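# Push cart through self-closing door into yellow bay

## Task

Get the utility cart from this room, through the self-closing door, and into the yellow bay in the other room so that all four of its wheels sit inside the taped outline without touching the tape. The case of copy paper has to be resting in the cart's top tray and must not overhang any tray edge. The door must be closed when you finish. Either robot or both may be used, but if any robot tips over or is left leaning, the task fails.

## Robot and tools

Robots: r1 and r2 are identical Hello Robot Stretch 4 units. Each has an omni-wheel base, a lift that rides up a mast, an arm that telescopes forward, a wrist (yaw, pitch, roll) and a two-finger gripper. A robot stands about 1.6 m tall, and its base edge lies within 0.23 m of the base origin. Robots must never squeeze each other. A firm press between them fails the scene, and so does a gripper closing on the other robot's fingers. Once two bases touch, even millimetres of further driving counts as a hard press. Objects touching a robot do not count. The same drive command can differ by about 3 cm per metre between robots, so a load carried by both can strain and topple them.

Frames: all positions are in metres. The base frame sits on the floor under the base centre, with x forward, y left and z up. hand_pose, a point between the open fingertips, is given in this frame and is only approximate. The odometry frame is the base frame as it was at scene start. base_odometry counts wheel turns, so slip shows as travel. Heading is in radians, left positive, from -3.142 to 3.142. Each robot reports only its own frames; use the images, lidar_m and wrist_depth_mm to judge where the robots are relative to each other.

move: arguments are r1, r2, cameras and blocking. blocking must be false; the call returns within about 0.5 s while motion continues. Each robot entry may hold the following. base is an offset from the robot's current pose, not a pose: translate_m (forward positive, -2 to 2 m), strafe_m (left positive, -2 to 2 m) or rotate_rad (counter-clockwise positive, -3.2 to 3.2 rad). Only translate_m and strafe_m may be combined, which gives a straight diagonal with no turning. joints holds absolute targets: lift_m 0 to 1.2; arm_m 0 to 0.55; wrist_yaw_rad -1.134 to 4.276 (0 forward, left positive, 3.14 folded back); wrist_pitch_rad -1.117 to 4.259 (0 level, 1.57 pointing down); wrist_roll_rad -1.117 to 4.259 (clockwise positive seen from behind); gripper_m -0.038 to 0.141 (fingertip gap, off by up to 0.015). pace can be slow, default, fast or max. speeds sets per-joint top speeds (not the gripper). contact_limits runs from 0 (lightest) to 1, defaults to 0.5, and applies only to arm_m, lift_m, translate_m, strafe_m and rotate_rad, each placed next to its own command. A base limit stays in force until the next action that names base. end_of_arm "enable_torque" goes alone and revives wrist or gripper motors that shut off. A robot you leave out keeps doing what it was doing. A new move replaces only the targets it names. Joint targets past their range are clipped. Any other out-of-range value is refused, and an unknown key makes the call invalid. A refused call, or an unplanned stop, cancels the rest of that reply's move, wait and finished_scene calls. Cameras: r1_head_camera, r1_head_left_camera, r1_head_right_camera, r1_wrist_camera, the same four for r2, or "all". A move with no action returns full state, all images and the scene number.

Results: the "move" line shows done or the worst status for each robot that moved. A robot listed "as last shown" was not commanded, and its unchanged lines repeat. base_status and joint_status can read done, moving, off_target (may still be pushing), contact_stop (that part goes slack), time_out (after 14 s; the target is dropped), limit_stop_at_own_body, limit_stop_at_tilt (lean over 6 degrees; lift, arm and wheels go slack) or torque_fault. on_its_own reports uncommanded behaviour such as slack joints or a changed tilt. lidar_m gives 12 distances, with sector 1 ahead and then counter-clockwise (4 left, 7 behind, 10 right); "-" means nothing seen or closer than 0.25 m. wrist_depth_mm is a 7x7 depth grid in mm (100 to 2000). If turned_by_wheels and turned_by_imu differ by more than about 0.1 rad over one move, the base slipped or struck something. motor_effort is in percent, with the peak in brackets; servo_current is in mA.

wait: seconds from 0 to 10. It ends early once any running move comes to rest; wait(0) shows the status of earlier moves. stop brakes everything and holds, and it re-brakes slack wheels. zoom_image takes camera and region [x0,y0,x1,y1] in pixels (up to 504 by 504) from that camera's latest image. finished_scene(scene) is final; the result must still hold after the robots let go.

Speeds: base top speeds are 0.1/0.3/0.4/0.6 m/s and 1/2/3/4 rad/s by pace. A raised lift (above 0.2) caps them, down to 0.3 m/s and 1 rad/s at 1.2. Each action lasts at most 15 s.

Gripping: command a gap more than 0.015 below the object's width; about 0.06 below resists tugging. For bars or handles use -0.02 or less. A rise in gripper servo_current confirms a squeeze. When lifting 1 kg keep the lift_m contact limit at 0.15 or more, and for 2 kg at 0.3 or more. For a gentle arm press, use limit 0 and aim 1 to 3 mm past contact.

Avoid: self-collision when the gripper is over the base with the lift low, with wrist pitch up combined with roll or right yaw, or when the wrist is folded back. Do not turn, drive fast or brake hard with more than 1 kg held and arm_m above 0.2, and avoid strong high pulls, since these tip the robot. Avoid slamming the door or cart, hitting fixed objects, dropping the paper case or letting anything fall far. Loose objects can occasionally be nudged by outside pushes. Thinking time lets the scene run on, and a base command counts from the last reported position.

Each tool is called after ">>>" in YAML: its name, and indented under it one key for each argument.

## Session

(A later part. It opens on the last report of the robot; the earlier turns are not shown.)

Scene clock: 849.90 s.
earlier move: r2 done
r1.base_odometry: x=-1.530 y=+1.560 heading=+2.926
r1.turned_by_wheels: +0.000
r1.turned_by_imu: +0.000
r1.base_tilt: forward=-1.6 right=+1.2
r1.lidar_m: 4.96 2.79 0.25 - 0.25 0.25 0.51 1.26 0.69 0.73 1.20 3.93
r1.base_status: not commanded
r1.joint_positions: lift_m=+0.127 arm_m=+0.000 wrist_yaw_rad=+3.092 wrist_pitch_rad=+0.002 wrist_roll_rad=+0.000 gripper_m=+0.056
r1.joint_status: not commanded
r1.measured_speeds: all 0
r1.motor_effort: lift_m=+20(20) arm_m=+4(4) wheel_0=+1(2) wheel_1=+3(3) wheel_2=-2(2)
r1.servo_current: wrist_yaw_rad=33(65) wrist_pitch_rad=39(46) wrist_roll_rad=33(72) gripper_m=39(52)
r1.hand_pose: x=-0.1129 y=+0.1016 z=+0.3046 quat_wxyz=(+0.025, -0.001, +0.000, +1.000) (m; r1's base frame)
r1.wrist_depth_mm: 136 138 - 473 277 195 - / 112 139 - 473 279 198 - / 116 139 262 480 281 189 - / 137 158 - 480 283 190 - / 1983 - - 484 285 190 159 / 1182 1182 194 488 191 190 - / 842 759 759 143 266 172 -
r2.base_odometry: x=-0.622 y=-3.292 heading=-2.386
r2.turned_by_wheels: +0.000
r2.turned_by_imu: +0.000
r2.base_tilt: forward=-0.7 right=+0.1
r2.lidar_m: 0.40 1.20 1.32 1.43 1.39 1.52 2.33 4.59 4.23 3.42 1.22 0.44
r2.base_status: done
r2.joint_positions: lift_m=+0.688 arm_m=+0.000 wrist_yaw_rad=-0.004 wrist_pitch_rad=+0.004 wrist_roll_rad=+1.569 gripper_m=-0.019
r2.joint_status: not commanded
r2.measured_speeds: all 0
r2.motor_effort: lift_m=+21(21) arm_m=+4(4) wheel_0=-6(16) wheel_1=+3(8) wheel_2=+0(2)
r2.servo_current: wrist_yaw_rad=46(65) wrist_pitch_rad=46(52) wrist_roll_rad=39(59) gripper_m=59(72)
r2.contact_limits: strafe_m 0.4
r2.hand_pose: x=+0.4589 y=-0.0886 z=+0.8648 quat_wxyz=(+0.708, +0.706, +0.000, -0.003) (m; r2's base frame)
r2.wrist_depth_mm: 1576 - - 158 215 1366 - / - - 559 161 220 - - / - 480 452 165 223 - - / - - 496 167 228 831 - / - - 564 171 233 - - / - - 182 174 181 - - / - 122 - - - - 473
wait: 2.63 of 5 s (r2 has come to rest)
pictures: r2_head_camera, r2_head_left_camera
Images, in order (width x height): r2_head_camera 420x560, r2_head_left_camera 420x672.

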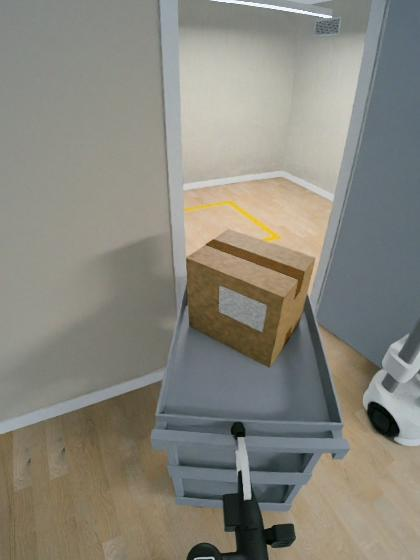

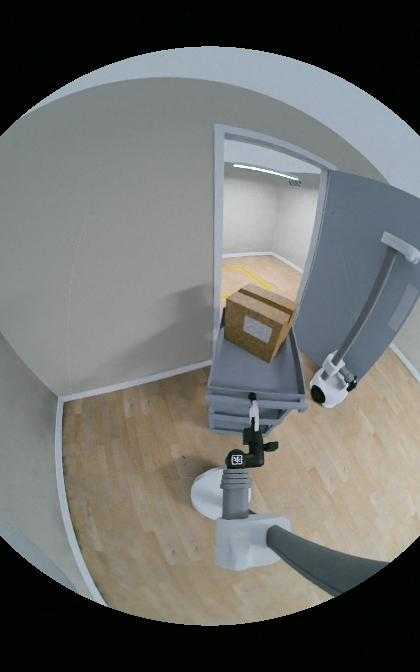

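>>> move:
  r2: {"base":{"translate_m":0.3,"strafe_m":0.12},"pace":"slow","contact_limits":{"translate_m":0.4}}
  blocking: false

>>> wait:
  seconds: 7
  cameras: ["r2_head_camera","r2_head_left_camera"]

Scene clock: 854.70 s.
move: r2 moving
r1: as last shown
r1.base_tilt: forward=-1.6 right=+1.3
r1.lidar_m: 4.95 2.81 0.25 - 0.25 0.25 0.51 1.24 0.70 0.73 1.21 3.95
r1.motor_effort: lift_m=+20(20) arm_m=+4(4) wheel_0=+2(2) wheel_1=+3(3) wheel_2=-2(2)
r1.servo_current: wrist_yaw_rad=46(59) wrist_pitch_rad=46(46) wrist_roll_rad=39(59) gripper_m=39(46)
r1.wrist_depth_mm: 136 138 - 466 278 196 - / 113 139 - 473 281 196 - / 116 139 262 477 282 189 - / 137 158 - 484 282 189 - / 1921 - - 488 285 190 159 / 1182 1205 194 492 191 190 - / 831 750 741 143 266 173 -
r2.base_odometry: x=-0.627 y=-3.304 heading=-2.386
r2.turned_by_wheels: +0.000
r2.turned_by_imu: +0.000
r2.base_tilt: forward=-0.7 right=+0.1
r2.lidar_m: 0.41 1.18 1.30 1.42 1.39 1.52 2.33 4.62 4.25 3.39 1.20 0.41
r2.base_status: translate_m moving; strafe_m moving
r2.joint_positions: lift_m=+0.688 arm_m=+0.000 wrist_yaw_rad=-0.004 wrist_pitch_rad=+0.004 wrist_roll_rad=+1.569 gripper_m=-0.019
r2.joint_status: not commanded
r2.measured_speeds: translate_m=+0.048 strafe_m=+0.020 rotate_rad=-0.001 lift_m=+0.000 arm_m=+0.000 wrist_yaw_rad=+0.000 wrist_pitch_rad=+0.000 wrist_roll_rad=+0.000
r2.motor_effort: lift_m=+21(21) arm_m=+4(4) wheel_0=+3(7) wheel_1=+8(10) wheel_2=-13(14)
r2.servo_current: wrist_yaw_rad=52(59) wrist_pitch_rad=39(46) wrist_roll_rad=33(52) gripper_m=65(65)
r2.contact_limits: translate_m 0.4
r2.hand_pose: x=+0.4589 y=-0.0886 z=+0.8648 quat_wxyz=(+0.708, +0.706, +0.000, -0.003) (m; r2's base frame)
r2.wrist_depth_mm: - - - 157 214 1366 - / - - 554 160 219 - - / - 473 452 163 223 - - / - - 496 167 228 831 - / - - 564 171 233 - - / - - 182 174 181 - - / - 122 - - - - 477
pictures: none

Scene clock: 858.63 s.
earlier move: r2 done
r1.base_odometry: x=-1.530 y=+1.560 heading=+2.926
r1.turned_by_wheels: +0.000
r1.turned_by_imu: +0.000
r1.base_tilt: forward=-1.6 right=+1.3
r1.lidar_m: 4.96 2.78 0.25 - 0.25 0.25 0.51 0.72 0.71 0.88 2.89 3.94
r1.base_status: not commanded
r1.joint_positions: lift_m=+0.127 arm_m=+0.000 wrist_yaw_rad=+3.092 wrist_pitch_rad=+0.002 wrist_roll_rad=+0.000 gripper_m=+0.056
r1.joint_status: not commanded
r1.measured_speeds: all 0
r1.motor_effort: lift_m=+20(20) arm_m=+4(4) wheel_0=+1(2) wheel_1=+3(3) wheel_2=-2(2)
r1.servo_current: wrist_yaw_rad=59(72) wrist_pitch_rad=46(52) wrist_roll_rad=39(72) gripper_m=39(46)
r1.hand_pose: x=-0.1129 y=+0.1016 z=+0.3046 quat_wxyz=(+0.025, -0.001, +0.000, +1.000) (m; r1's base frame)
r1.wrist_depth_mm: 136 138 - 469 278 196 - / 112 138 - 477 281 198 - / 116 139 264 477 282 189 - / 136 159 - 480 282 190 - / 1983 - - 492 283 190 159 / 1182 1205 194 492 190 190 - / 854 750 750 143 265 173 -
r2.base_odometry: x=-0.757 y=-3.585 heading=-2.386
r2.turned_by_wheels: +0.000
r2.turned_by_imu: +0.002
r2.base_tilt: forward=-0.7 right=+0.0
r2.lidar_m: 0.42 0.87 0.96 1.41 1.38 1.53 2.36 4.90 4.27 3.38 1.15 0.39
r2.base_status: done
r2.joint_positions: lift_m=+0.688 arm_m=+0.000 wrist_yaw_rad=-0.001 wrist_pitch_rad=+0.004 wrist_roll_rad=+1.569 gripper_m=-0.019
r2.joint_status: not commanded
r2.measured_speeds: all 0
r2.motor_effort: lift_m=+21(21) arm_m=+4(4) wheel_0=+6(12) wheel_1=+6(10) wheel_2=-7(14)
r2.servo_current: wrist_yaw_rad=59(65) wrist_pitch_rad=33(52) wrist_roll_rad=52(59) gripper_m=65(72)
r2.contact_limits: translate_m 0.4
r2.hand_pose: x=+0.4592 y=-0.0878 z=+0.8648 quat_wxyz=(+0.708, +0.706, +0.001, -0.002) (m; r2's base frame)
r2.wrist_depth_mm: - 424 421 114 172 - - / - 402 404 124 181 - - / - - 480 131 193 - - / - - 597 144 208 - - / - - - 153 227 - - / - - 179 170 180 - 466 / - 123 - - - - -
wait: 3.93 of 7 s (r2 has come to rest)
pictures: r2_head_camera, r2_head_left_camera
Images, in order (width x height): r2_head_camera 420x560, r2_head_left_camera 420x672.

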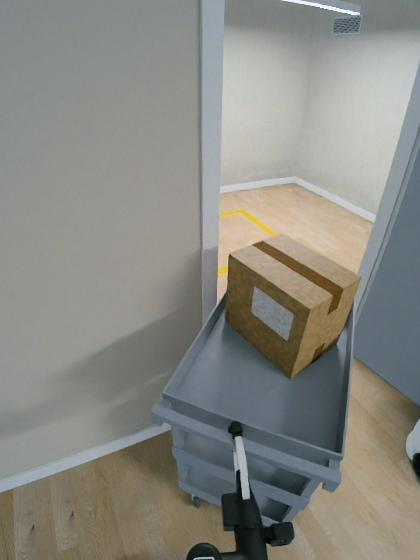

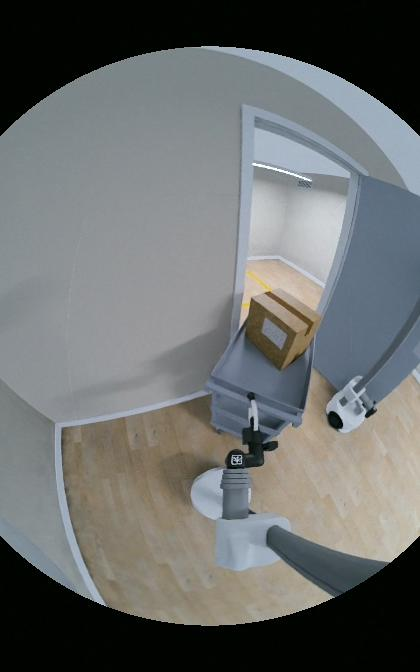

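>>> move:
  r2: {"base":{"translate_m":0.3,"strafe_m":-0.08},"pace":"slow","contact_limits":{"translate_m":0.4}}
  blocking: false

>>> wait:
  seconds: 7
  cameras: ["r2_head_camera","r2_head_left_camera"]

Scene clock: 863.27 s.
move: r2 moving
r1: as last shown
r1.lidar_m: 4.95 2.81 0.25 - 0.25 0.25 0.52 0.70 0.73 0.90 2.87 3.93
r1.servo_current: wrist_yaw_rad=59(65) wrist_pitch_rad=46(46) wrist_roll_rad=46(52) gripper_m=46(46)
r1.wrist_depth_mm: 136 138 - 469 278 195 - / 112 138 - 473 281 197 - / 116 139 262 480 285 189 - / 137 158 - 480 283 190 - / 1921 - - 484 283 190 159 / 1160 1182 195 496 191 190 - / 854 750 768 143 265 174 -
r2.base_odometry: x=-0.769 y=-3.591 heading=-2.385
r2.turned_by_wheels: +0.000
r2.turned_by_imu: +0.001
r2.base_tilt: forward=-0.7 right=+0.0
r2.lidar_m: 0.42 0.87 0.95 1.42 1.41 1.53 2.37 4.93 4.25 3.39 1.14 0.38
r2.base_status: translate_m moving; strafe_m moving
r2.joint_positions: lift_m=+0.688 arm_m=+0.000 wrist_yaw_rad=-0.001 wrist_pitch_rad=+0.004 wrist_roll_rad=+1.569 gripper_m=-0.019
r2.joint_status: not commanded
r2.measured_speeds: translate_m=+0.049 strafe_m=-0.013 rotate_rad=-0.003 lift_m=+0.000 arm_m=+0.000 wrist_yaw_rad=+0.000 wrist_pitch_rad=+0.000 wrist_roll_rad=+0.000
r2.motor_effort: lift_m=+21(21) arm_m=+4(4) wheel_0=+12(16) wheel_1=+7(7) wheel_2=-12(12)
r2.servo_current: wrist_yaw_rad=46(59) wrist_pitch_rad=46(52) wrist_roll_rad=52(59) gripper_m=59(65)
r2.contact_limits: translate_m 0.4
r2.hand_pose: x=+0.4592 y=-0.0877 z=+0.8648 quat_wxyz=(+0.708, +0.706, +0.001, -0.002) (m; r2's base frame)
r2.wrist_depth_mm: - 421 418 113 167 - - / - 399 404 122 177 - - / - - 484 129 193 - - / - - 597 142 208 - - / - - - 151 225 - - / - - 182 168 178 - 469 / - 123 - - - - -
pictures: none

Scene clock: 867.13 s.
earlier move: r2 done
r1.base_odometry: x=-1.530 y=+1.560 heading=+2.926
r1.turned_by_wheels: +0.000
r1.turned_by_imu: +0.000
r1.base_tilt: forward=-1.6 right=+1.3
r1.lidar_m: 4.96 2.78 0.25 - 0.25 0.25 0.50 0.72 0.74 0.97 2.86 3.93
r1.base_status: not commanded
r1.joint_positions: lift_m=+0.127 arm_m=+0.000 wrist_yaw_rad=+3.092 wrist_pitch_rad=+0.002 wrist_roll_rad=+0.000 gripper_m=+0.056
r1.joint_status: not commanded
r1.measured_speeds: all 0
r1.motor_effort: lift_m=+20(20) arm_m=+4(4) wheel_0=+1(2) wheel_1=+3(3) wheel_2=-2(2)
r1.servo_current: wrist_yaw_rad=65(72) wrist_pitch_rad=39(46) wrist_roll_rad=33(65) gripper_m=39(46)
r1.hand_pose: x=-0.1129 y=+0.1016 z=+0.3046 quat_wxyz=(+0.025, -0.001, +0.000, +1.000) (m; r1's base frame)
r1.wrist_depth_mm: 136 138 - 477 278 196 - / 112 139 - 473 282 196 - / 116 139 263 477 283 189 - / 136 159 - 480 282 189 - / - - - 484 285 191 159 / 831 1205 194 492 190 190 - / 788 750 759 143 267 173 -
r2.base_odometry: x=-1.030 y=-3.732 heading=-2.386
r2.turned_by_wheels: -0.001
r2.turned_by_imu: +0.000
r2.base_tilt: forward=-0.7 right=+0.1
r2.lidar_m: 0.40 0.61 0.69 1.06 1.58 1.74 2.62 5.16 4.03 0.99 0.43 0.37
r2.base_status: done
r2.joint_positions: lift_m=+0.688 arm_m=+0.000 wrist_yaw_rad=-0.009 wrist_pitch_rad=+0.004 wrist_roll_rad=+1.569 gripper_m=-0.019
r2.joint_status: not commanded
r2.measured_speeds: all 0
r2.motor_effort: lift_m=+21(21) arm_m=+4(4) wheel_0=+0(16) wheel_1=+5(7) wheel_2=-15(16)
r2.servo_current: wrist_yaw_rad=59(78) wrist_pitch_rad=46(52) wrist_roll_rad=39(59) gripper_m=59(65)
r2.contact_limits: translate_m 0.4
r2.hand_pose: x=+0.4585 y=-0.0900 z=+0.8648 quat_wxyz=(+0.708, +0.706, -0.002, -0.005) (m; r2's base frame)
r2.wrist_depth_mm: - 415 413 114 169 - - / - 418 402 121 178 - - / - - 484 131 193 - - / - - 609 143 208 - - / - - - 154 225 1708 - / - - 187 169 180 1537 462 / 445 442 449 - 267 452 449
wait: 3.87 of 7 s (r2 has come to rest)
pictures: r2_head_camera, r2_head_left_camera
Images, in order (width x height): r2_head_camera 420x560, r2_head_left_camera 420x672.

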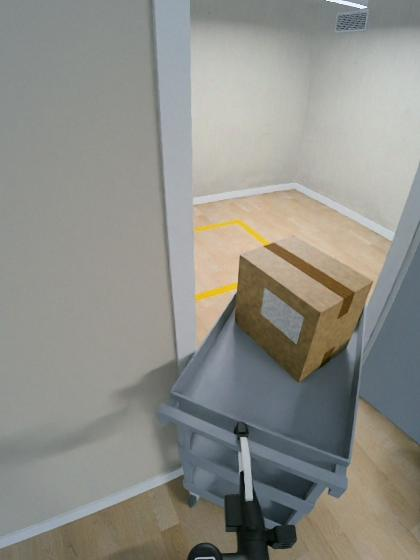

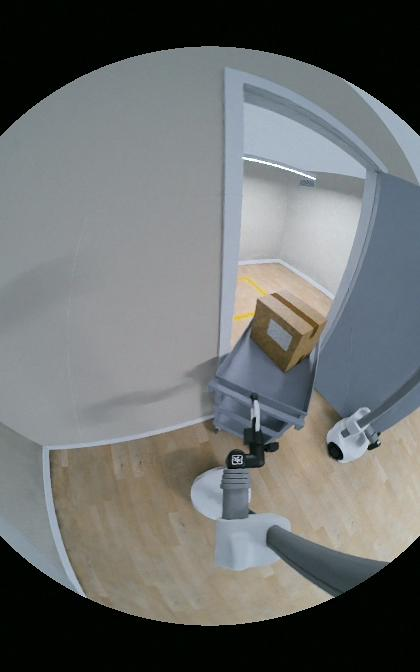

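>>> move:
  r2: {"base":{"translate_m":0.08,"strafe_m":-0.2},"pace":"slow","contact_limits":{"strafe_m":0.4}}
  blocking: false

>>> wait:
  seconds: 7
  cameras: ["r2_head_camera","r2_head_left_camera"]

Scene clock: 871.87 s.
move: r2 moving
r1: as last shown
r1.lidar_m: 4.97 2.82 0.25 - 0.25 0.25 0.53 0.73 0.75 0.95 2.87 3.95
r1.servo_current: wrist_yaw_rad=52(59) wrist_pitch_rad=46(52) wrist_roll_rad=46(59) gripper_m=39(46)
r1.wrist_depth_mm: 136 138 - 469 278 196 - / 113 139 - 477 282 196 - / 116 139 262 480 281 189 - / 136 158 - 484 282 190 - / 157 - - 480 285 190 159 / 991 1205 194 496 191 190 - / 798 750 750 143 267 173 -
r2.base_odometry: x=-1.042 y=-3.727 heading=-2.387
r2.turned_by_wheels: -0.001
r2.turned_by_imu: +0.000
r2.base_tilt: forward=-0.7 right=+0.1
r2.lidar_m: 0.42 0.61 0.70 1.08 1.59 1.76 2.66 5.16 4.00 0.98 0.98 0.37
r2.base_status: translate_m moving; strafe_m moving
r2.joint_positions: lift_m=+0.688 arm_m=+0.000 wrist_yaw_rad=-0.009 wrist_pitch_rad=+0.004 wrist_roll_rad=+1.569 gripper_m=-0.019
r2.joint_status: not commanded
r2.measured_speeds: translate_m=+0.019 strafe_m=-0.045 rotate_rad=+0.002 lift_m=+0.000 arm_m=+0.000 wrist_yaw_rad=+0.000 wrist_pitch_rad=+0.000 wrist_roll_rad=+0.000
r2.motor_effort: lift_m=+21(21) arm_m=+4(4) wheel_0=+7(11) wheel_1=-7(8) wheel_2=-13(17)
r2.servo_current: wrist_yaw_rad=72(72) wrist_pitch_rad=39(46) wrist_roll_rad=52(59) gripper_m=59(65)
r2.contact_limits: strafe_m 0.4
r2.hand_pose: x=+0.4585 y=-0.0900 z=+0.8648 quat_wxyz=(+0.708, +0.706, -0.002, -0.005) (m; r2's base frame)
r2.wrist_depth_mm: - 413 410 111 167 - - / - 415 407 121 177 - - / - - 488 128 191 - - / - - 609 141 207 - - / - - - 153 225 1808 - / - - 186 168 176 1499 459 / 439 442 445 - 267 442 445
pictures: none

Scene clock: 874.80 s.
earlier move: r2 done
r1.base_odometry: x=-1.530 y=+1.560 heading=+2.926
r1.turned_by_wheels: +0.000
r1.turned_by_imu: +0.000
r1.base_tilt: forward=-1.6 right=+1.3
r1.lidar_m: 4.94 2.78 0.25 - 0.25 0.25 0.52 0.65 0.65 0.75 2.87 3.93
r1.base_status: not commanded
r1.joint_positions: lift_m=+0.127 arm_m=+0.000 wrist_yaw_rad=+3.092 wrist_pitch_rad=+0.002 wrist_roll_rad=+0.000 gripper_m=+0.056
r1.joint_status: not commanded
r1.measured_speeds: all 0
r1.motor_effort: lift_m=+20(20) arm_m=+4(4) wheel_0=+2(2) wheel_1=+3(3) wheel_2=-2(2)
r1.servo_current: wrist_yaw_rad=65(72) wrist_pitch_rad=39(52) wrist_roll_rad=39(72) gripper_m=46(52)
r1.hand_pose: x=-0.1129 y=+0.1016 z=+0.3046 quat_wxyz=(+0.025, -0.001, +0.000, +1.000) (m; r1's base frame)
r1.wrist_depth_mm: 136 138 - 469 277 195 - / 112 139 - 473 278 196 - / 116 139 263 477 281 189 - / 136 158 - 480 285 190 - / - - - 488 283 191 159 / 991 1008 194 488 191 190 - / 842 750 759 143 267 173 -
r2.base_odometry: x=-1.225 y=-3.642 heading=-2.387
r2.turned_by_wheels: +0.001
r2.turned_by_imu: +0.002
r2.base_tilt: forward=-0.7 right=+0.1
r2.lidar_m: 0.41 0.50 0.72 1.10 1.79 1.95 3.00 5.14 3.77 0.74 0.77 0.40
r2.base_status: done
r2.joint_positions: lift_m=+0.688 arm_m=+0.000 wrist_yaw_rad=+0.003 wrist_pitch_rad=+0.004 wrist_roll_rad=+1.569 gripper_m=-0.019
r2.joint_status: not commanded
r2.measured_speeds: all 0
r2.motor_effort: lift_m=+21(21) arm_m=+4(4) wheel_0=+7(15) wheel_1=-4(8) wheel_2=-6(17)
r2.servo_current: wrist_yaw_rad=46(78) wrist_pitch_rad=52(52) wrist_roll_rad=46(72) gripper_m=59(72)
r2.contact_limits: strafe_m 0.4
r2.hand_pose: x=+0.4595 y=-0.0867 z=+0.8648 quat_wxyz=(+0.708, +0.706, +0.002, -0.001) (m; r2's base frame)
r2.wrist_depth_mm: - - 554 135 191 - - / - 492 452 143 200 - - / - 459 449 149 208 - - / - - 525 156 218 - - / - - 627 164 229 - - / - - 186 171 180 1576 504 / - - - - - - 1182
wait: 2.93 of 7 s (r2 has come to rest)
pictures: r2_head_camera, r2_head_left_camera
Images, in order (width x height): r2_head_camera 420x560, r2_head_left_camera 420x672.

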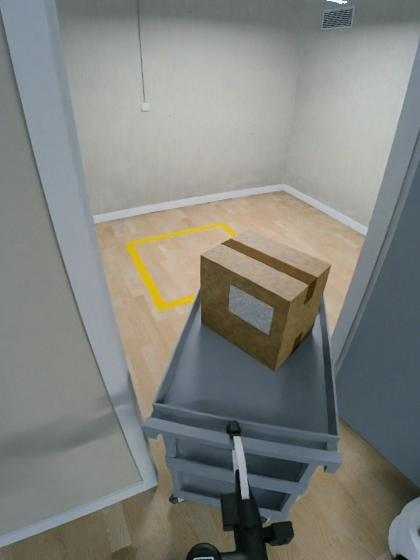

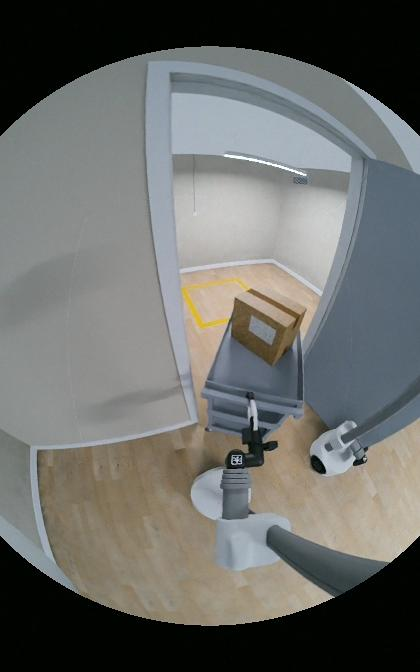

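>>> move:
  r2: {"base":{"translate_m":0.4,"strafe_m":-0.03},"pace":"slow","contact_limits":{"translate_m":0.4}}
  blocking: false

>>> wait:
  seconds: 7
  cameras: ["r2_head_camera","r2_head_left_camera"]

Scene clock: 881.37 s.
move: r2 moving
r1: as last shown
r1.base_tilt: forward=-1.6 right=+1.2
r1.lidar_m: 4.97 2.77 0.25 - 0.25 0.25 0.51 0.64 0.64 0.77 2.92 3.94
r1.motor_effort: lift_m=+20(20) arm_m=+4(4) wheel_0=+1(2) wheel_1=+3(3) wheel_2=-2(2)
r1.servo_current: wrist_yaw_rad=26(59) wrist_pitch_rad=39(46) wrist_roll_rad=72(72) gripper_m=46(46)
r1.wrist_depth_mm: 136 139 - 473 277 196 - / 112 138 - 469 279 196 - / 116 139 262 477 282 189 - / 137 158 - 480 283 190 - / - - - 488 283 190 159 / 1008 991 194 492 191 190 - / 831 759 759 143 267 173 -
r2.base_odometry: x=-1.235 y=-3.649 heading=-2.387
r2.turned_by_wheels: +0.000
r2.turned_by_imu: +0.000
r2.base_tilt: forward=-0.7 right=+0.1
r2.lidar_m: 0.41 0.62 0.67 1.07 1.81 1.98 3.02 5.18 3.73 0.77 0.78 0.40
r2.base_status: translate_m moving; strafe_m moving
r2.joint_positions: lift_m=+0.688 arm_m=+0.000 wrist_yaw_rad=+0.002 wrist_pitch_rad=+0.004 wrist_roll_rad=+1.569 gripper_m=-0.019
r2.joint_status: not commanded
r2.measured_speeds: translate_m=+0.047 strafe_m=-0.004 rotate_rad=-0.005 lift_m=+0.000 arm_m=+0.000 wrist_yaw_rad=-0.012 wrist_pitch_rad=+0.000 wrist_roll_rad=+0.000
r2.motor_effort: lift_m=+21(21) arm_m=+4(4) wheel_0=+8(11) wheel_1=+7(7) wheel_2=-11(12)
r2.servo_current: wrist_yaw_rad=52(52) wrist_pitch_rad=46(52) wrist_roll_rad=46(52) gripper_m=52(65)
r2.contact_limits: translate_m 0.4
r2.hand_pose: x=+0.4594 y=-0.0869 z=+0.8648 quat_wxyz=(+0.708, +0.706, +0.002, -0.001) (m; r2's base frame)
r2.wrist_depth_mm: - - - 139 195 - - / - 508 462 146 203 768 - / - 459 449 150 211 - - / - - 521 158 220 - - / - - 621 165 229 - - / - - 186 171 181 1618 508 / - - - - - - 1182
pictures: none

Scene clock: 886.17 s.
earlier move: r2 done
r1.base_odometry: x=-1.530 y=+1.560 heading=+2.926
r1.turned_by_wheels: +0.000
r1.turned_by_imu: +0.000
r1.base_tilt: forward=-1.6 right=+1.3
r1.lidar_m: 4.97 2.80 0.25 - 0.25 0.25 0.48 0.79 0.74 2.77 2.89 3.94
r1.base_status: not commanded
r1.joint_positions: lift_m=+0.127 arm_m=+0.000 wrist_yaw_rad=+3.092 wrist_pitch_rad=+0.002 wrist_roll_rad=+0.000 gripper_m=+0.056
r1.joint_status: not commanded
r1.measured_speeds: all 0
r1.motor_effort: lift_m=+20(20) arm_m=+4(4) wheel_0=+2(2) wheel_1=+3(3) wheel_2=-2(2)
r1.servo_current: wrist_yaw_rad=59(72) wrist_pitch_rad=46(52) wrist_roll_rad=39(72) gripper_m=39(52)
r1.hand_pose: x=-0.1129 y=+0.1016 z=+0.3046 quat_wxyz=(+0.025, -0.001, +0.000, +1.000) (m; r1's base frame)
r1.wrist_depth_mm: 136 138 - 469 278 195 - / 112 138 - 473 279 197 - / 116 139 230 480 281 189 - / 136 159 - 477 283 190 - / 831 - 1499 484 285 190 159 / 991 1205 194 492 190 190 - / 809 750 759 143 266 173 -
r2.base_odometry: x=-1.537 y=-3.894 heading=-2.387
r2.turned_by_wheels: +0.000
r2.turned_by_imu: +0.000
r2.base_tilt: forward=-0.7 right=+0.1
r2.lidar_m: 0.44 0.33 0.29 0.49 1.98 2.16 3.34 5.52 0.77 0.71 0.87 0.37
r2.base_status: done
r2.joint_positions: lift_m=+0.688 arm_m=+0.000 wrist_yaw_rad=-0.002 wrist_pitch_rad=+0.004 wrist_roll_rad=+1.569 gripper_m=-0.019
r2.joint_status: not commanded
r2.measured_speeds: all 0
r2.motor_effort: lift_m=+21(21) arm_m=+4(4) wheel_0=+3(12) wheel_1=+5(8) wheel_2=-7(14)
r2.servo_current: wrist_yaw_rad=39(65) wrist_pitch_rad=39(52) wrist_roll_rad=46(59) gripper_m=65(72)
r2.contact_limits: translate_m 0.4
r2.hand_pose: x=+0.4591 y=-0.0880 z=+0.8648 quat_wxyz=(+0.708, +0.706, +0.001, -0.002) (m; r2's base frame)
r2.wrist_depth_mm: - 421 421 114 169 - - / - 413 407 123 179 - - / - - 484 131 193 - - / - - 603 143 209 - - / - - - 153 227 1708 - / - - 187 170 179 1576 480 / - - - - - 1708 1205
wait: 4.80 of 7 s (r2 has come to rest)
pictures: r2_head_camera, r2_head_left_camera
Images, in order (width x height): r2_head_camera 420x560, r2_head_left_camera 420x672.

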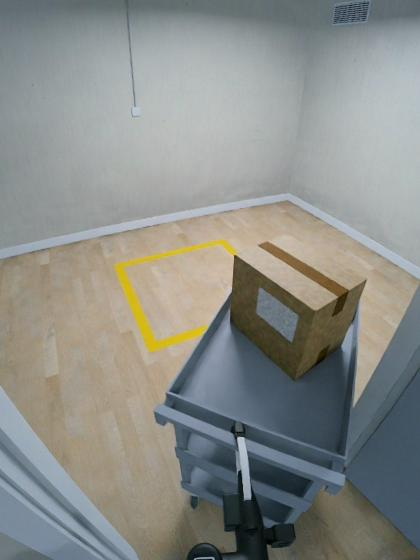

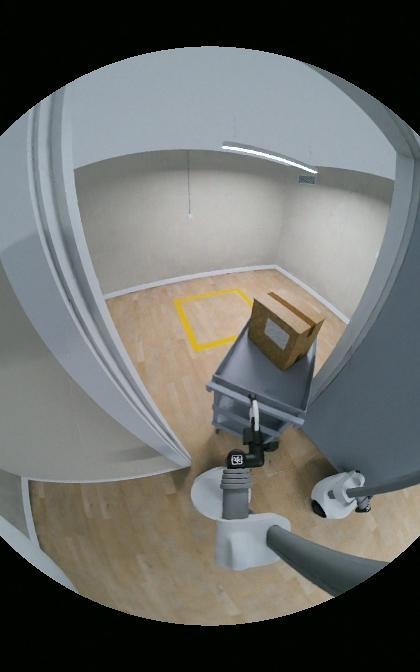

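>>> move:
  r2: {"base":{"translate_m":0.05,"strafe_m":-0.17},"pace":"slow","contact_limits":{"strafe_m":0.4}}
  blocking: false

>>> wait:
  seconds: 7
  cameras: ["r2_head_camera","r2_head_right_camera"]

Scene clock: 894.47 s.
move: r2 moving
r1: as last shown
r1.lidar_m: 4.95 2.77 0.25 - 0.25 0.25 0.50 0.79 0.73 2.78 2.91 3.91
r1.motor_effort: lift_m=+20(20) arm_m=+4(4) wheel_0=+1(2) wheel_1=+3(3) wheel_2=-2(2)
r1.servo_current: wrist_yaw_rad=46(59) wrist_pitch_rad=46(46) wrist_roll_rad=52(59) gripper_m=39(46)
r1.wrist_depth_mm: 136 138 - 469 277 196 - / 112 139 - 473 281 196 - / 116 139 231 484 282 189 - / 136 159 - 480 282 190 - / 842 - 1499 488 285 190 159 / 1008 1182 193 488 190 190 - / 798 759 759 143 266 173 -
r2.base_odometry: x=-1.548 y=-3.887 heading=-2.387
r2.turned_by_wheels: +0.000
r2.turned_by_imu: +0.000
r2.base_tilt: forward=-0.7 right=+0.0
r2.lidar_m: 0.44 0.35 0.31 0.52 2.01 2.19 3.39 5.52 0.73 0.72 0.85 0.38
r2.base_status: translate_m moving; strafe_m moving
r2.joint_positions: lift_m=+0.688 arm_m=+0.000 wrist_yaw_rad=-0.001 wrist_pitch_rad=+0.004 wrist_roll_rad=+1.569 gripper_m=-0.019
r2.joint_status: not commanded
r2.measured_speeds: translate_m=+0.015 strafe_m=-0.047 rotate_rad=+0.003 lift_m=+0.000 arm_m=+0.000 wrist_yaw_rad=+0.014 wrist_pitch_rad=+0.000 wrist_roll_rad=+0.000
r2.motor_effort: lift_m=+21(21) arm_m=+4(4) wheel_0=+9(9) wheel_1=-7(7) wheel_2=-8(10)
r2.servo_current: wrist_yaw_rad=39(59) wrist_pitch_rad=39(46) wrist_roll_rad=33(59) gripper_m=52(65)
r2.contact_limits: strafe_m 0.4
r2.hand_pose: x=+0.4592 y=-0.0878 z=+0.8648 quat_wxyz=(+0.708, +0.706, +0.001, -0.002) (m; r2's base frame)
r2.wrist_depth_mm: - 415 410 111 166 - - / - 413 410 121 176 - - / - - 484 128 192 - - / - - 609 141 207 - - / - - - 153 226 1708 - / - - 185 168 178 1618 480 / - - - - 270 1863 1182
pictures: none

Scene clock: 897.00 s.
earlier move: r2 done
r1.base_odometry: x=-1.530 y=+1.560 heading=+2.926
r1.turned_by_wheels: +0.000
r1.turned_by_imu: +0.000
r1.base_tilt: forward=-1.6 right=+1.3
r1.lidar_m: 4.96 2.81 0.25 - 0.25 0.25 0.52 0.60 0.57 2.76 2.87 3.92
r1.base_status: not commanded
r1.joint_positions: lift_m=+0.127 arm_m=+0.000 wrist_yaw_rad=+3.092 wrist_pitch_rad=+0.002 wrist_roll_rad=+0.000 gripper_m=+0.056
r1.joint_status: not commanded
r1.measured_speeds: all 0
r1.motor_effort: lift_m=+20(20) arm_m=+4(5) wheel_0=+1(2) wheel_1=+3(3) wheel_2=-2(2)
r1.servo_current: wrist_yaw_rad=39(72) wrist_pitch_rad=33(52) wrist_roll_rad=65(65) gripper_m=39(46)
r1.hand_pose: x=-0.1129 y=+0.1016 z=+0.3046 quat_wxyz=(+0.025, -0.001, +0.000, +1.000) (m; r1's base frame)
r1.wrist_depth_mm: 136 138 - 477 278 195 - / 112 139 - 473 282 196 - / 116 139 224 480 282 189 - / 136 159 - 484 283 189 - / 1708 878 1499 484 283 190 159 / 1182 1098 191 492 191 190 - / 842 750 750 143 265 173 -
r2.base_odometry: x=-1.690 y=-3.804 heading=-2.387
r2.turned_by_wheels: +0.000
r2.turned_by_imu: +0.001
r2.base_tilt: forward=-0.7 right=+0.1
r2.lidar_m: 0.40 0.45 0.42 0.56 2.17 2.37 3.65 5.51 0.57 0.58 0.70 0.41
r2.base_status: done
r2.joint_positions: lift_m=+0.688 arm_m=+0.000 wrist_yaw_rad=+0.002 wrist_pitch_rad=+0.004 wrist_roll_rad=+1.569 gripper_m=-0.019
r2.joint_status: not commanded
r2.measured_speeds: all 0
r2.motor_effort: lift_m=+21(21) arm_m=+4(4) wheel_0=+6(15) wheel_1=-4(8) wheel_2=-3(10)
r2.servo_current: wrist_yaw_rad=46(59) wrist_pitch_rad=39(52) wrist_roll_rad=46(59) gripper_m=59(72)
r2.contact_limits: strafe_m 0.4
r2.hand_pose: x=+0.4595 y=-0.0868 z=+0.8648 quat_wxyz=(+0.708, +0.706, +0.002, -0.001) (m; r2's base frame)
r2.wrist_depth_mm: - - 559 138 192 - - / - 492 452 143 201 - - / - 466 452 150 209 - - / - - 525 157 219 - - / - - 627 164 229 - - / - - 186 171 179 1618 508 / - - - - - - 459
wait: 2.53 of 7 s (r2 has come to rest)
pictures: r2_head_camera, r2_head_right_camera
Images, in order (width x height): r2_head_camera 420x560, r2_head_right_camera 420x672.

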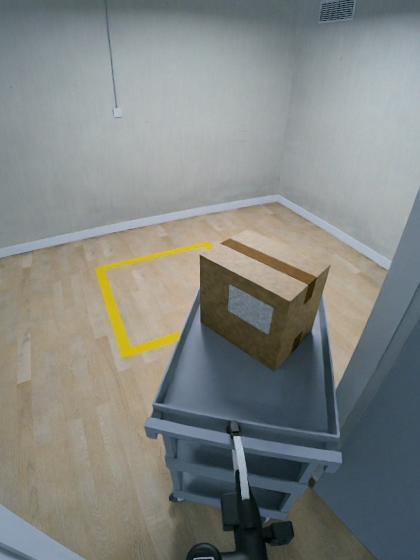

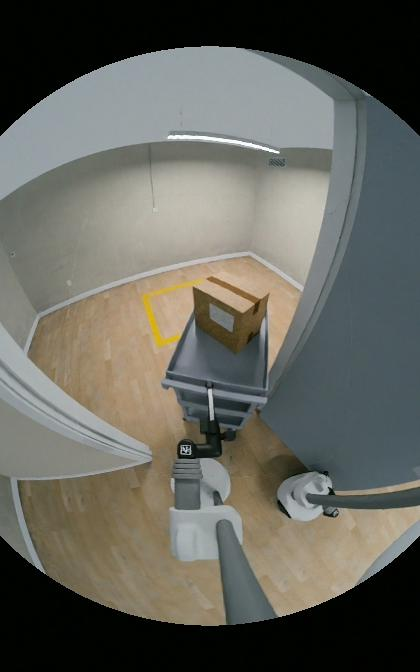

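>>> move:
  r2: {"base":{"rotate_rad":0.3},"pace":"slow"}
  blocking: false

>>> wait:
  seconds: 3

>>> move:
  r2: {"base":{"translate_m":0.3},"pace":"slow","contact_limits":{"translate_m":0.4}}
  blocking: false

>>> wait:
  seconds: 7
  cameras: ["r2_head_camera","r2_head_right_camera"]

Scene clock: 903.40 s.
move: r2 moving
r1: as last shown
r1.lidar_m: 4.95 2.82 0.25 - 0.25 0.25 0.53 0.56 0.58 2.78 2.88 3.94
r1.motor_effort: lift_m=+20(20) arm_m=+4(4) wheel_0=+1(2) wheel_1=+3(3) wheel_2=-2(2)
r1.servo_current: wrist_yaw_rad=52(65) wrist_pitch_rad=46(46) wrist_roll_rad=46(59) gripper_m=39(46)
r1.wrist_depth_mm: 136 138 - 473 278 195 - / 112 139 - 477 281 196 - / 116 139 224 480 283 189 - / 136 158 - 480 283 189 - / 1661 891 1537 484 286 190 158 / 1118 1078 192 492 192 190 - / 854 741 750 143 266 173 -
r2.base_odometry: x=-1.690 y=-3.804 heading=-2.263
r2.turned_by_wheels: +0.124
r2.turned_by_imu: +0.121
r2.base_tilt: forward=-0.7 right=+0.1
r2.lidar_m: 0.44 3.27 0.43 0.64 2.15 2.47 - 5.33 0.56 0.65 0.46 0.38
r2.base_status: rotate_rad moving
r2.joint_positions: lift_m=+0.688 arm_m=+0.000 wrist_yaw_rad=-0.006 wrist_pitch_rad=+0.004 wrist_roll_rad=+1.569 gripper_m=-0.019
r2.joint_status: not commanded
r2.measured_speeds: translate_m=+0.001 strafe_m=+0.002 rotate_rad=+0.485 lift_m=+0.000 arm_m=+0.000 wrist_yaw_rad=+0.000 wrist_pitch_rad=+0.000 wrist_roll_rad=+0.000
r2.motor_effort: lift_m=+21(21) arm_m=+4(4) wheel_0=-13(13) wheel_1=-10(10) wheel_2=-13(14)
r2.servo_current: wrist_yaw_rad=46(59) wrist_pitch_rad=39(46) wrist_roll_rad=39(52) gripper_m=65(65)
r2.hand_pose: x=+0.4587 y=-0.0892 z=+0.8648 quat_wxyz=(+0.708, +0.706, -0.001, -0.004) (m; r2's base frame)
r2.wrist_depth_mm: - 462 449 123 176 - - / - 413 407 128 187 - - / - - 477 139 200 - - / - - 574 148 216 - - / - - - 157 229 1661 - / - - 185 170 179 1576 480 / - - - - - - 1182
pictures: none

Scene clock: 904.27 s.
earlier move: r2 done
r1.base_odometry: x=-1.530 y=+1.560 heading=+2.926
r1.turned_by_wheels: +0.000
r1.turned_by_imu: +0.000
r1.base_tilt: forward=-1.6 right=+1.3
r1.lidar_m: 4.95 2.81 0.25 - 0.25 0.25 0.52 0.57 0.59 2.77 2.86 3.97
r1.base_status: not commanded
r1.joint_positions: lift_m=+0.127 arm_m=+0.000 wrist_yaw_rad=+3.092 wrist_pitch_rad=+0.002 wrist_roll_rad=+0.000 gripper_m=+0.056
r1.joint_status: not commanded
r1.measured_speeds: all 0
r1.motor_effort: lift_m=+20(20) arm_m=+4(4) wheel_0=+2(2) wheel_1=+3(3) wheel_2=-1(2)
r1.servo_current: wrist_yaw_rad=72(72) wrist_pitch_rad=46(52) wrist_roll_rad=52(59) gripper_m=39(46)
r1.hand_pose: x=-0.1129 y=+0.1016 z=+0.3046 quat_wxyz=(+0.025, -0.001, +0.000, +1.000) (m; r1's base frame)
r1.wrist_depth_mm: 136 138 1160 469 277 195 - / 112 139 - 477 282 197 - / 116 139 229 484 281 189 - / 136 158 - 480 283 190 - / 1708 891 1576 484 283 190 159 / 1182 1060 194 492 191 190 - / 842 750 741 143 267 172 -
r2.base_odometry: x=-1.690 y=-3.804 heading=-2.088
r2.turned_by_wheels: +0.175
r2.turned_by_imu: +0.170
r2.base_tilt: forward=-0.7 right=+0.1
r2.lidar_m: 0.46 0.45 0.42 0.92 2.22 2.82 - 0.69 0.60 0.67 0.35 0.34
r2.base_status: done
r2.joint_positions: lift_m=+0.688 arm_m=+0.000 wrist_yaw_rad=-0.006 wrist_pitch_rad=+0.004 wrist_roll_rad=+1.569 gripper_m=-0.019
r2.joint_status: not commanded
r2.measured_speeds: all 0
r2.motor_effort: lift_m=+21(21) arm_m=+4(4) wheel_0=-7(14) wheel_1=-4(10) wheel_2=-6(14)
r2.servo_current: wrist_yaw_rad=46(59) wrist_pitch_rad=39(46) wrist_roll_rad=52(52) gripper_m=59(65)
r2.hand_pose: x=+0.4588 y=-0.0890 z=+0.8648 quat_wxyz=(+0.708, +0.706, -0.001, -0.003) (m; r2's base frame)
r2.wrist_depth_mm: - 370 364 - 136 - - / - 496 455 - 152 - - / - - 615 - 170 - - / - - - 111 194 554 - / - - - 129 224 1708 496 / - - 186 154 179 1618 1182 / - - - - 351 364 364
wait: 0.87 of 3 s (r2 has come to rest)
pictures: none

Scene clock: 904.77 s.
move: r2 moving
r1: as last shown
r1.lidar_m: 4.95 2.83 0.25 - 0.25 0.25 0.53 0.60 0.59 2.78 2.89 3.96
r1.motor_effort: lift_m=+20(20) arm_m=+4(4) wheel_0=+2(2) wheel_1=+3(3) wheel_2=-2(2)
r1.servo_current: wrist_yaw_rad=52(65) wrist_pitch_rad=39(46) wrist_roll_rad=46(59) gripper_m=39(52)
r1.wrist_depth_mm: 136 138 1160 473 277 195 - / 113 139 - 477 278 196 - / 116 140 229 477 282 189 - / 137 158 - 480 282 190 - / 1661 904 1537 488 286 190 159 / 1182 1182 193 488 191 189 - / 842 750 759 143 266 173 -
r2.base_odometry: x=-1.696 y=-3.815 heading=-2.088
r2.turned_by_wheels: +0.000
r2.turned_by_imu: +0.000
r2.base_tilt: forward=-0.7 right=+0.1
r2.lidar_m: 0.46 0.43 0.42 0.85 2.20 2.80 - 0.69 0.59 0.69 0.34 0.30
r2.base_status: translate_m moving
r2.joint_positions: lift_m=+0.688 arm_m=+0.000 wrist_yaw_rad=-0.005 wrist_pitch_rad=+0.004 wrist_roll_rad=+1.569 gripper_m=-0.019
r2.joint_status: not commanded
r2.measured_speeds: translate_m=+0.050 strafe_m=+0.001 rotate_rad=+0.003 lift_m=+0.000 arm_m=+0.000 wrist_yaw_rad=+0.022 wrist_pitch_rad=+0.000 wrist_roll_rad=+0.000
r2.motor_effort: lift_m=+21(21) arm_m=+4(4) wheel_0=+6(6) wheel_1=+7(7) wheel_2=-12(14)
r2.servo_current: wrist_yaw_rad=52(65) wrist_pitch_rad=39(52) wrist_roll_rad=46(52) gripper_m=59(65)
r2.contact_limits: translate_m 0.4
r2.hand_pose: x=+0.4589 y=-0.0888 z=+0.8648 quat_wxyz=(+0.708, +0.706, +0.000, -0.003) (m; r2's base frame)
r2.wrist_depth_mm: - 370 364 - 135 - - / - 508 462 - 147 - - / - - - - 166 - - / - - - 103 190 1464 - / - - - 123 223 1618 488 / - - 185 149 177 1576 1205 / - - - - 357 368 1060
pictures: none

Scene clock: 908.57 s.
earlier move: r2 done
r1.base_odometry: x=-1.530 y=+1.560 heading=+2.926
r1.turned_by_wheels: +0.000
r1.turned_by_imu: +0.000
r1.base_tilt: forward=-1.6 right=+1.3
r1.lidar_m: 4.96 2.81 0.25 - 0.25 0.25 0.52 0.77 0.86 2.75 2.88 3.93
r1.base_status: not commanded
r1.joint_positions: lift_m=+0.127 arm_m=+0.000 wrist_yaw_rad=+3.092 wrist_pitch_rad=+0.002 wrist_roll_rad=+0.000 gripper_m=+0.056
r1.joint_status: not commanded
r1.measured_speeds: all 0
r1.motor_effort: lift_m=+20(20) arm_m=+4(5) wheel_0=+2(2) wheel_1=+3(3) wheel_2=-2(2)
r1.servo_current: wrist_yaw_rad=52(72) wrist_pitch_rad=46(59) wrist_roll_rad=26(72) gripper_m=52(52)
r1.hand_pose: x=-0.1129 y=+0.1016 z=+0.3046 quat_wxyz=(+0.025, -0.001, +0.000, +1.000) (m; r1's base frame)
r1.wrist_depth_mm: 136 138 1336 473 276 195 - / 112 139 - 473 279 196 - / 116 139 230 480 282 189 - / 137 159 - 484 282 190 - / 842 1708 - 484 285 190 158 / 809 1205 194 492 190 190 - / 788 741 750 143 266 173 -
r2.base_odometry: x=-1.838 y=-4.065 heading=-2.088
r2.turned_by_wheels: +0.000
r2.turned_by_imu: +0.000
r2.base_tilt: forward=-0.7 right=+0.1
r2.lidar_m: 0.44 3.02 0.34 0.30 2.24 2.85 - 0.77 0.75 0.63 0.32 0.29
r2.base_status: done
r2.joint_positions: lift_m=+0.688 arm_m=+0.000 wrist_yaw_rad=-0.003 wrist_pitch_rad=+0.004 wrist_roll_rad=+1.569 gripper_m=-0.019
r2.joint_status: not commanded
r2.measured_speeds: all 0
r2.motor_effort: lift_m=+21(21) arm_m=+3(4) wheel_0=+3(14) wheel_1=+3(7) wheel_2=-7(14)
r2.servo_current: wrist_yaw_rad=46(65) wrist_pitch_rad=39(52) wrist_roll_rad=52(59) gripper_m=65(72)
r2.contact_limits: translate_m 0.4
r2.hand_pose: x=+0.4590 y=-0.0883 z=+0.8648 quat_wxyz=(+0.708, +0.706, +0.000, -0.002) (m; r2's base frame)
r2.wrist_depth_mm: - - - - - - - / - - - - - - - / - - - - - - - / - - - - - - 452 / - - - - - - 442 / - - - - 159 382 1138 / - - - - - 1708 1205
wait: 3.80 of 7 s (r2 has come to rest)
pictures: r2_head_camera, r2_head_right_camera
Images, in order (width x height): r2_head_camera 420x560, r2_head_right_camera 420x672.

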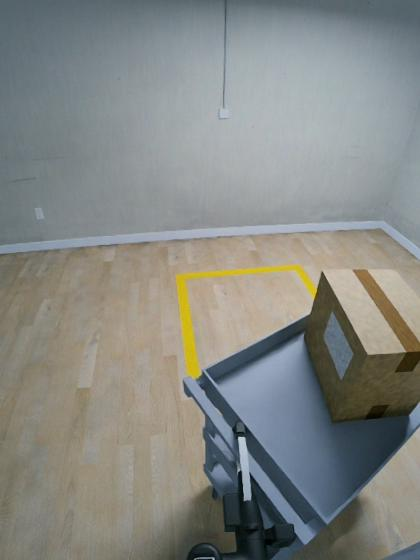

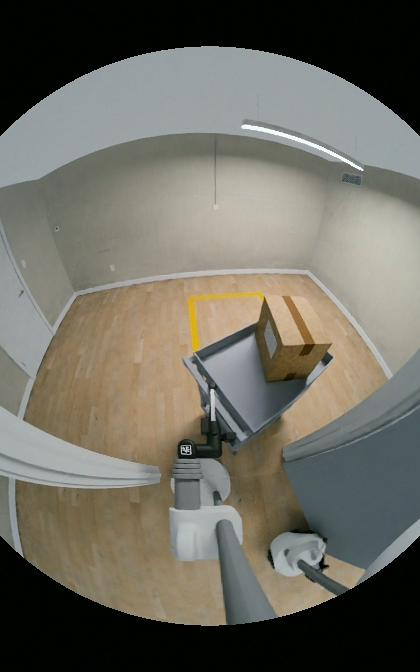

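>>> move:
  r2: {"base":{"translate_m":0.12,"strafe_m":-0.22},"pace":"slow","contact_limits":{"strafe_m":0.4}}
  blocking: false

>>> wait:
  seconds: 7
  cameras: ["r2_head_camera","r2_head_right_camera"]

Scene clock: 920.07 s.
move: r2 moving
r1: as last shown
r1.base_tilt: forward=-1.6 right=+1.2
r1.lidar_m: 4.95 2.78 0.25 - 0.25 0.25 0.50 0.74 0.93 2.78 2.87 3.94
r1.motor_effort: lift_m=+20(20) arm_m=+4(4) wheel_0=+2(2) wheel_1=+3(3) wheel_2=-2(2)
r1.servo_current: wrist_yaw_rad=52(52) wrist_pitch_rad=46(46) wrist_roll_rad=52(72) gripper_m=39(46)
r1.wrist_depth_mm: 136 138 1308 469 278 195 - / 112 139 - 473 281 197 - / 116 139 229 477 282 187 - / 137 159 - 480 283 189 - / 809 1708 - 488 285 190 159 / 788 1078 194 492 190 190 - / 788 750 768 143 266 172 -
r2.base_odometry: x=-1.850 y=-4.065 heading=-2.089
r2.turned_by_wheels: -0.001
r2.turned_by_imu: +0.000
r2.base_tilt: forward=-0.6 right=+0.1
r2.lidar_m: 0.42 2.98 0.37 0.32 2.25 2.89 - 0.77 0.73 0.62 0.31 0.27
r2.base_status: translate_m moving; strafe_m moving
r2.joint_positions: lift_m=+0.688 arm_m=+0.000 wrist_yaw_rad=-0.003 wrist_pitch_rad=+0.004 wrist_roll_rad=+1.569 gripper_m=-0.019
r2.joint_status: not commanded
r2.measured_speeds: translate_m=+0.024 strafe_m=-0.043 rotate_rad=+0.000 lift_m=+0.000 arm_m=+0.000 wrist_yaw_rad=+0.000 wrist_pitch_rad=+0.000 wrist_roll_rad=+0.000
r2.motor_effort: lift_m=+21(21) arm_m=+4(4) wheel_0=+12(12) wheel_1=-5(8) wheel_2=-8(11)
r2.servo_current: wrist_yaw_rad=46(59) wrist_pitch_rad=46(46) wrist_roll_rad=33(59) gripper_m=59(65)
r2.contact_limits: strafe_m 0.4
r2.hand_pose: x=+0.4590 y=-0.0883 z=+0.8648 quat_wxyz=(+0.708, +0.706, +0.000, -0.002) (m; r2's base frame)
r2.wrist_depth_mm: - - - - - - - / - - - - - - - / - - - - - - - / - - - - - - 452 / - - - - - - 436 / - - - - 160 382 1118 / - - - - - 1661 1182
pictures: none

Scene clock: 923.37 s.
earlier move: r2 done
r1.base_odometry: x=-1.530 y=+1.560 heading=+2.926
r1.turned_by_wheels: +0.000
r1.turned_by_imu: +0.000
r1.base_tilt: forward=-1.6 right=+1.2
r1.lidar_m: 4.96 2.80 0.25 - 0.25 0.25 0.51 0.75 1.23 2.77 2.87 3.94
r1.base_status: not commanded
r1.joint_positions: lift_m=+0.127 arm_m=+0.000 wrist_yaw_rad=+3.092 wrist_pitch_rad=+0.002 wrist_roll_rad=+0.000 gripper_m=+0.056
r1.joint_status: not commanded
r1.measured_speeds: all 0
r1.motor_effort: lift_m=+20(20) arm_m=+4(4) wheel_0=+2(2) wheel_1=+3(3) wheel_2=-2(2)
r1.servo_current: wrist_yaw_rad=52(72) wrist_pitch_rad=39(52) wrist_roll_rad=52(72) gripper_m=39(52)
r1.hand_pose: x=-0.1129 y=+0.1016 z=+0.3046 quat_wxyz=(+0.025, -0.001, +0.000, +1.000) (m; r1's base frame)
r1.wrist_depth_mm: 136 138 - 473 278 196 - / 112 139 1255 473 279 197 - / 116 139 260 480 281 190 - / 136 159 - 480 282 189 - / 809 878 1308 488 283 190 158 / 798 831 194 492 191 190 - / 798 759 759 143 266 172 -
r2.base_odometry: x=-2.088 y=-4.060 heading=-2.088
r2.turned_by_wheels: +0.000
r2.turned_by_imu: +0.002
r2.base_tilt: forward=-0.7 right=+0.0
r2.lidar_m: 0.46 2.92 2.59 0.55 2.53 3.17 - 0.76 0.45 0.40 0.40 0.31
r2.base_status: done
r2.joint_positions: lift_m=+0.688 arm_m=+0.000 wrist_yaw_rad=+0.005 wrist_pitch_rad=+0.004 wrist_roll_rad=+1.569 gripper_m=-0.019
r2.joint_status: not commanded
r2.measured_speeds: all 0
r2.motor_effort: lift_m=+21(21) arm_m=+4(4) wheel_0=+6(13) wheel_1=-4(8) wheel_2=-4(11)
r2.servo_current: wrist_yaw_rad=46(65) wrist_pitch_rad=46(52) wrist_roll_rad=46(59) gripper_m=65(72)
r2.contact_limits: strafe_m 0.4
r2.hand_pose: x=+0.4597 y=-0.0861 z=+0.8648 quat_wxyz=(+0.708, +0.706, +0.003, +0.000) (m; r2's base frame)
r2.wrist_depth_mm: - 399 384 - - 112 - / - - 517 - - - - / - - - - - 153 - / - - - - 177 1397 504 / - - - - 217 1576 469 / - - 185 127 176 1576 377 / - - - - - - 1182
wait: 3.30 of 7 s (r2 has come to rest)
pictures: r2_head_camera, r2_head_right_camera
Images, in order (width x height): r2_head_camera 420x560, r2_head_right_camera 420x672.

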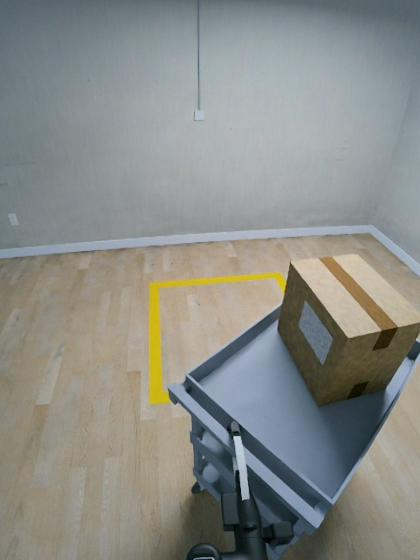

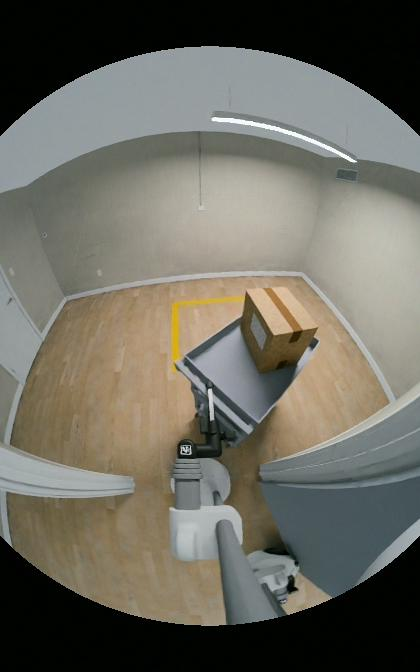

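>>> move:
  r2: {"base":{"translate_m":0.3,"strafe_m":-0.08},"pace":"slow","contact_limits":{"translate_m":0.4}}
  blocking: false

>>> wait:
  seconds: 7
  cameras: ["r2_head_camera","r2_head_right_camera"]

Scene clock: 954.37 s.
move: r2 moving
r1: as last shown
r1.base_tilt: forward=-1.6 right=+1.3
r1.lidar_m: 4.96 2.80 0.25 - 0.25 0.25 0.55 0.76 1.24 2.77 2.88 3.93
r1.motor_effort: lift_m=+20(20) arm_m=+4(4) wheel_0=+1(2) wheel_1=+3(3) wheel_2=-2(2)
r1.servo_current: wrist_yaw_rad=59(59) wrist_pitch_rad=46(46) wrist_roll_rad=46(59) gripper_m=46(46)
r1.wrist_depth_mm: 136 138 - 469 278 195 - / 112 139 1255 477 279 197 - / 116 140 259 480 282 190 - / 136 159 - 484 282 189 - / 820 878 1281 484 283 190 159 / 809 842 194 492 190 190 - / 788 750 759 142 267 173 -
r2.base_odometry: x=-2.097 y=-4.069 heading=-2.088
r2.turned_by_wheels: +0.000
r2.turned_by_imu: +0.001
r2.base_tilt: forward=-0.7 right=+0.1
r2.lidar_m: 0.46 2.92 2.55 0.54 0.60 3.17 0.91 0.76 0.45 0.41 0.37 0.32
r2.base_status: translate_m moving; strafe_m moving
r2.joint_positions: lift_m=+0.688 arm_m=+0.000 wrist_yaw_rad=+0.004 wrist_pitch_rad=+0.004 wrist_roll_rad=+1.569 gripper_m=-0.019
r2.joint_status: not commanded
r2.measured_speeds: translate_m=+0.049 strafe_m=-0.013 rotate_rad=+0.002 lift_m=+0.000 arm_m=+0.000 wrist_yaw_rad=-0.002 wrist_pitch_rad=+0.000 wrist_roll_rad=+0.000
r2.motor_effort: lift_m=+21(21) arm_m=+4(4) wheel_0=+7(12) wheel_1=+5(5) wheel_2=-11(12)
r2.servo_current: wrist_yaw_rad=52(59) wrist_pitch_rad=52(52) wrist_roll_rad=59(59) gripper_m=59(72)
r2.contact_limits: translate_m 0.4
r2.hand_pose: x=+0.4596 y=-0.0863 z=+0.8648 quat_wxyz=(+0.708, +0.706, +0.003, +0.000) (m; r2's base frame)
r2.wrist_depth_mm: - 397 384 - - 112 - / - - 521 - - - - / - - - - - 153 - / - - - - 177 1430 488 / - - - - 218 1576 466 / - - 185 127 176 1576 377 / - - - - - 1708 1182
pictures: none

Scene clock: 958.23 s.
earlier move: r2 done
r1.base_odometry: x=-1.530 y=+1.560 heading=+2.926
r1.turned_by_wheels: +0.000
r1.turned_by_imu: +0.000
r1.base_tilt: forward=-1.6 right=+1.3
r1.lidar_m: 4.95 2.80 0.25 - 0.25 0.25 0.50 1.04 1.22 2.77 2.89 3.94
r1.base_status: not commanded
r1.joint_positions: lift_m=+0.127 arm_m=+0.000 wrist_yaw_rad=+3.092 wrist_pitch_rad=+0.002 wrist_roll_rad=+0.000 gripper_m=+0.056
r1.joint_status: not commanded
r1.measured_speeds: all 0
r1.motor_effort: lift_m=+20(20) arm_m=+4(4) wheel_0=+1(2) wheel_1=+3(3) wheel_2=-2(2)
r1.servo_current: wrist_yaw_rad=65(65) wrist_pitch_rad=46(52) wrist_roll_rad=33(65) gripper_m=39(52)
r1.hand_pose: x=-0.1129 y=+0.1016 z=+0.3046 quat_wxyz=(+0.025, -0.001, +0.000, +1.000) (m; r1's base frame)
r1.wrist_depth_mm: 136 138 - 466 279 196 - / 113 139 1464 473 279 197 - / 116 139 258 480 282 189 - / 136 158 - 484 283 189 - / 1921 1160 1182 488 283 190 159 / 1182 1098 194 488 191 190 - / 854 759 750 143 266 173 -
r2.base_odometry: x=-2.306 y=-4.281 heading=-2.089
r2.turned_by_wheels: -0.001
r2.turned_by_imu: -0.001
r2.base_tilt: forward=-0.6 right=+0.1
r2.lidar_m: 0.46 2.62 2.71 1.54 0.70 3.29 1.03 0.50 0.41 0.66 0.32 0.32
r2.base_status: done
r2.joint_positions: lift_m=+0.688 arm_m=+0.000 wrist_yaw_rad=-0.005 wrist_pitch_rad=+0.004 wrist_roll_rad=+1.569 gripper_m=-0.019
r2.joint_status: not commanded
r2.measured_speeds: all 0
r2.motor_effort: lift_m=+21(21) arm_m=+4(4) wheel_0=+1(12) wheel_1=+2(7) wheel_2=-9(14)
r2.servo_current: wrist_yaw_rad=46(65) wrist_pitch_rad=39(52) wrist_roll_rad=52(59) gripper_m=52(72)
r2.contact_limits: translate_m 0.4
r2.hand_pose: x=+0.4589 y=-0.0887 z=+0.8648 quat_wxyz=(+0.708, +0.706, +0.000, -0.003) (m; r2's base frame)
r2.wrist_depth_mm: - 484 - - - - - / - - - - - - - / - - - - - - - / - - - - - 1464 473 / - - - - - 1576 1160 / - - 185 118 168 382 387 / - - - - - 1756 1182
wait: 3.87 of 7 s (r2 has come to rest)
pictures: r2_head_camera, r2_head_right_camera
Images, in order (width x height): r2_head_camera 420x560, r2_head_right_camera 420x672.

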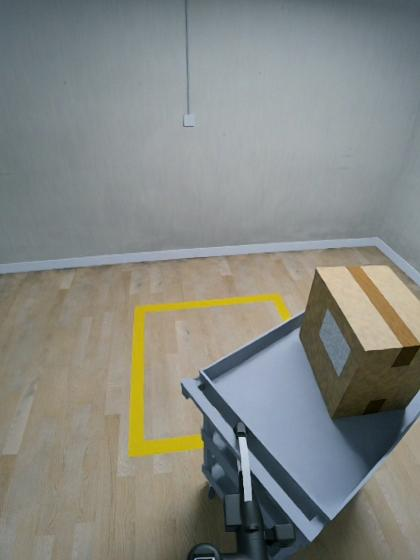

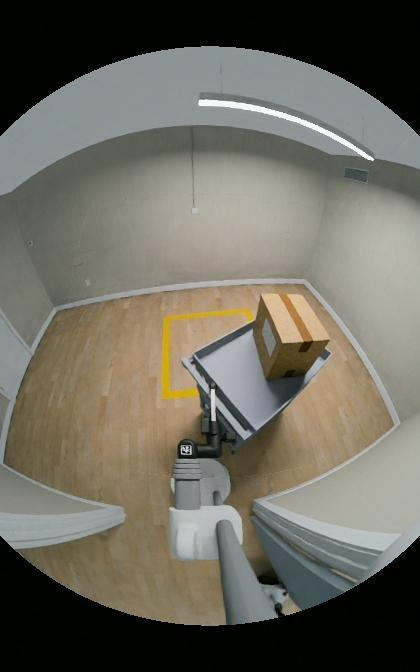

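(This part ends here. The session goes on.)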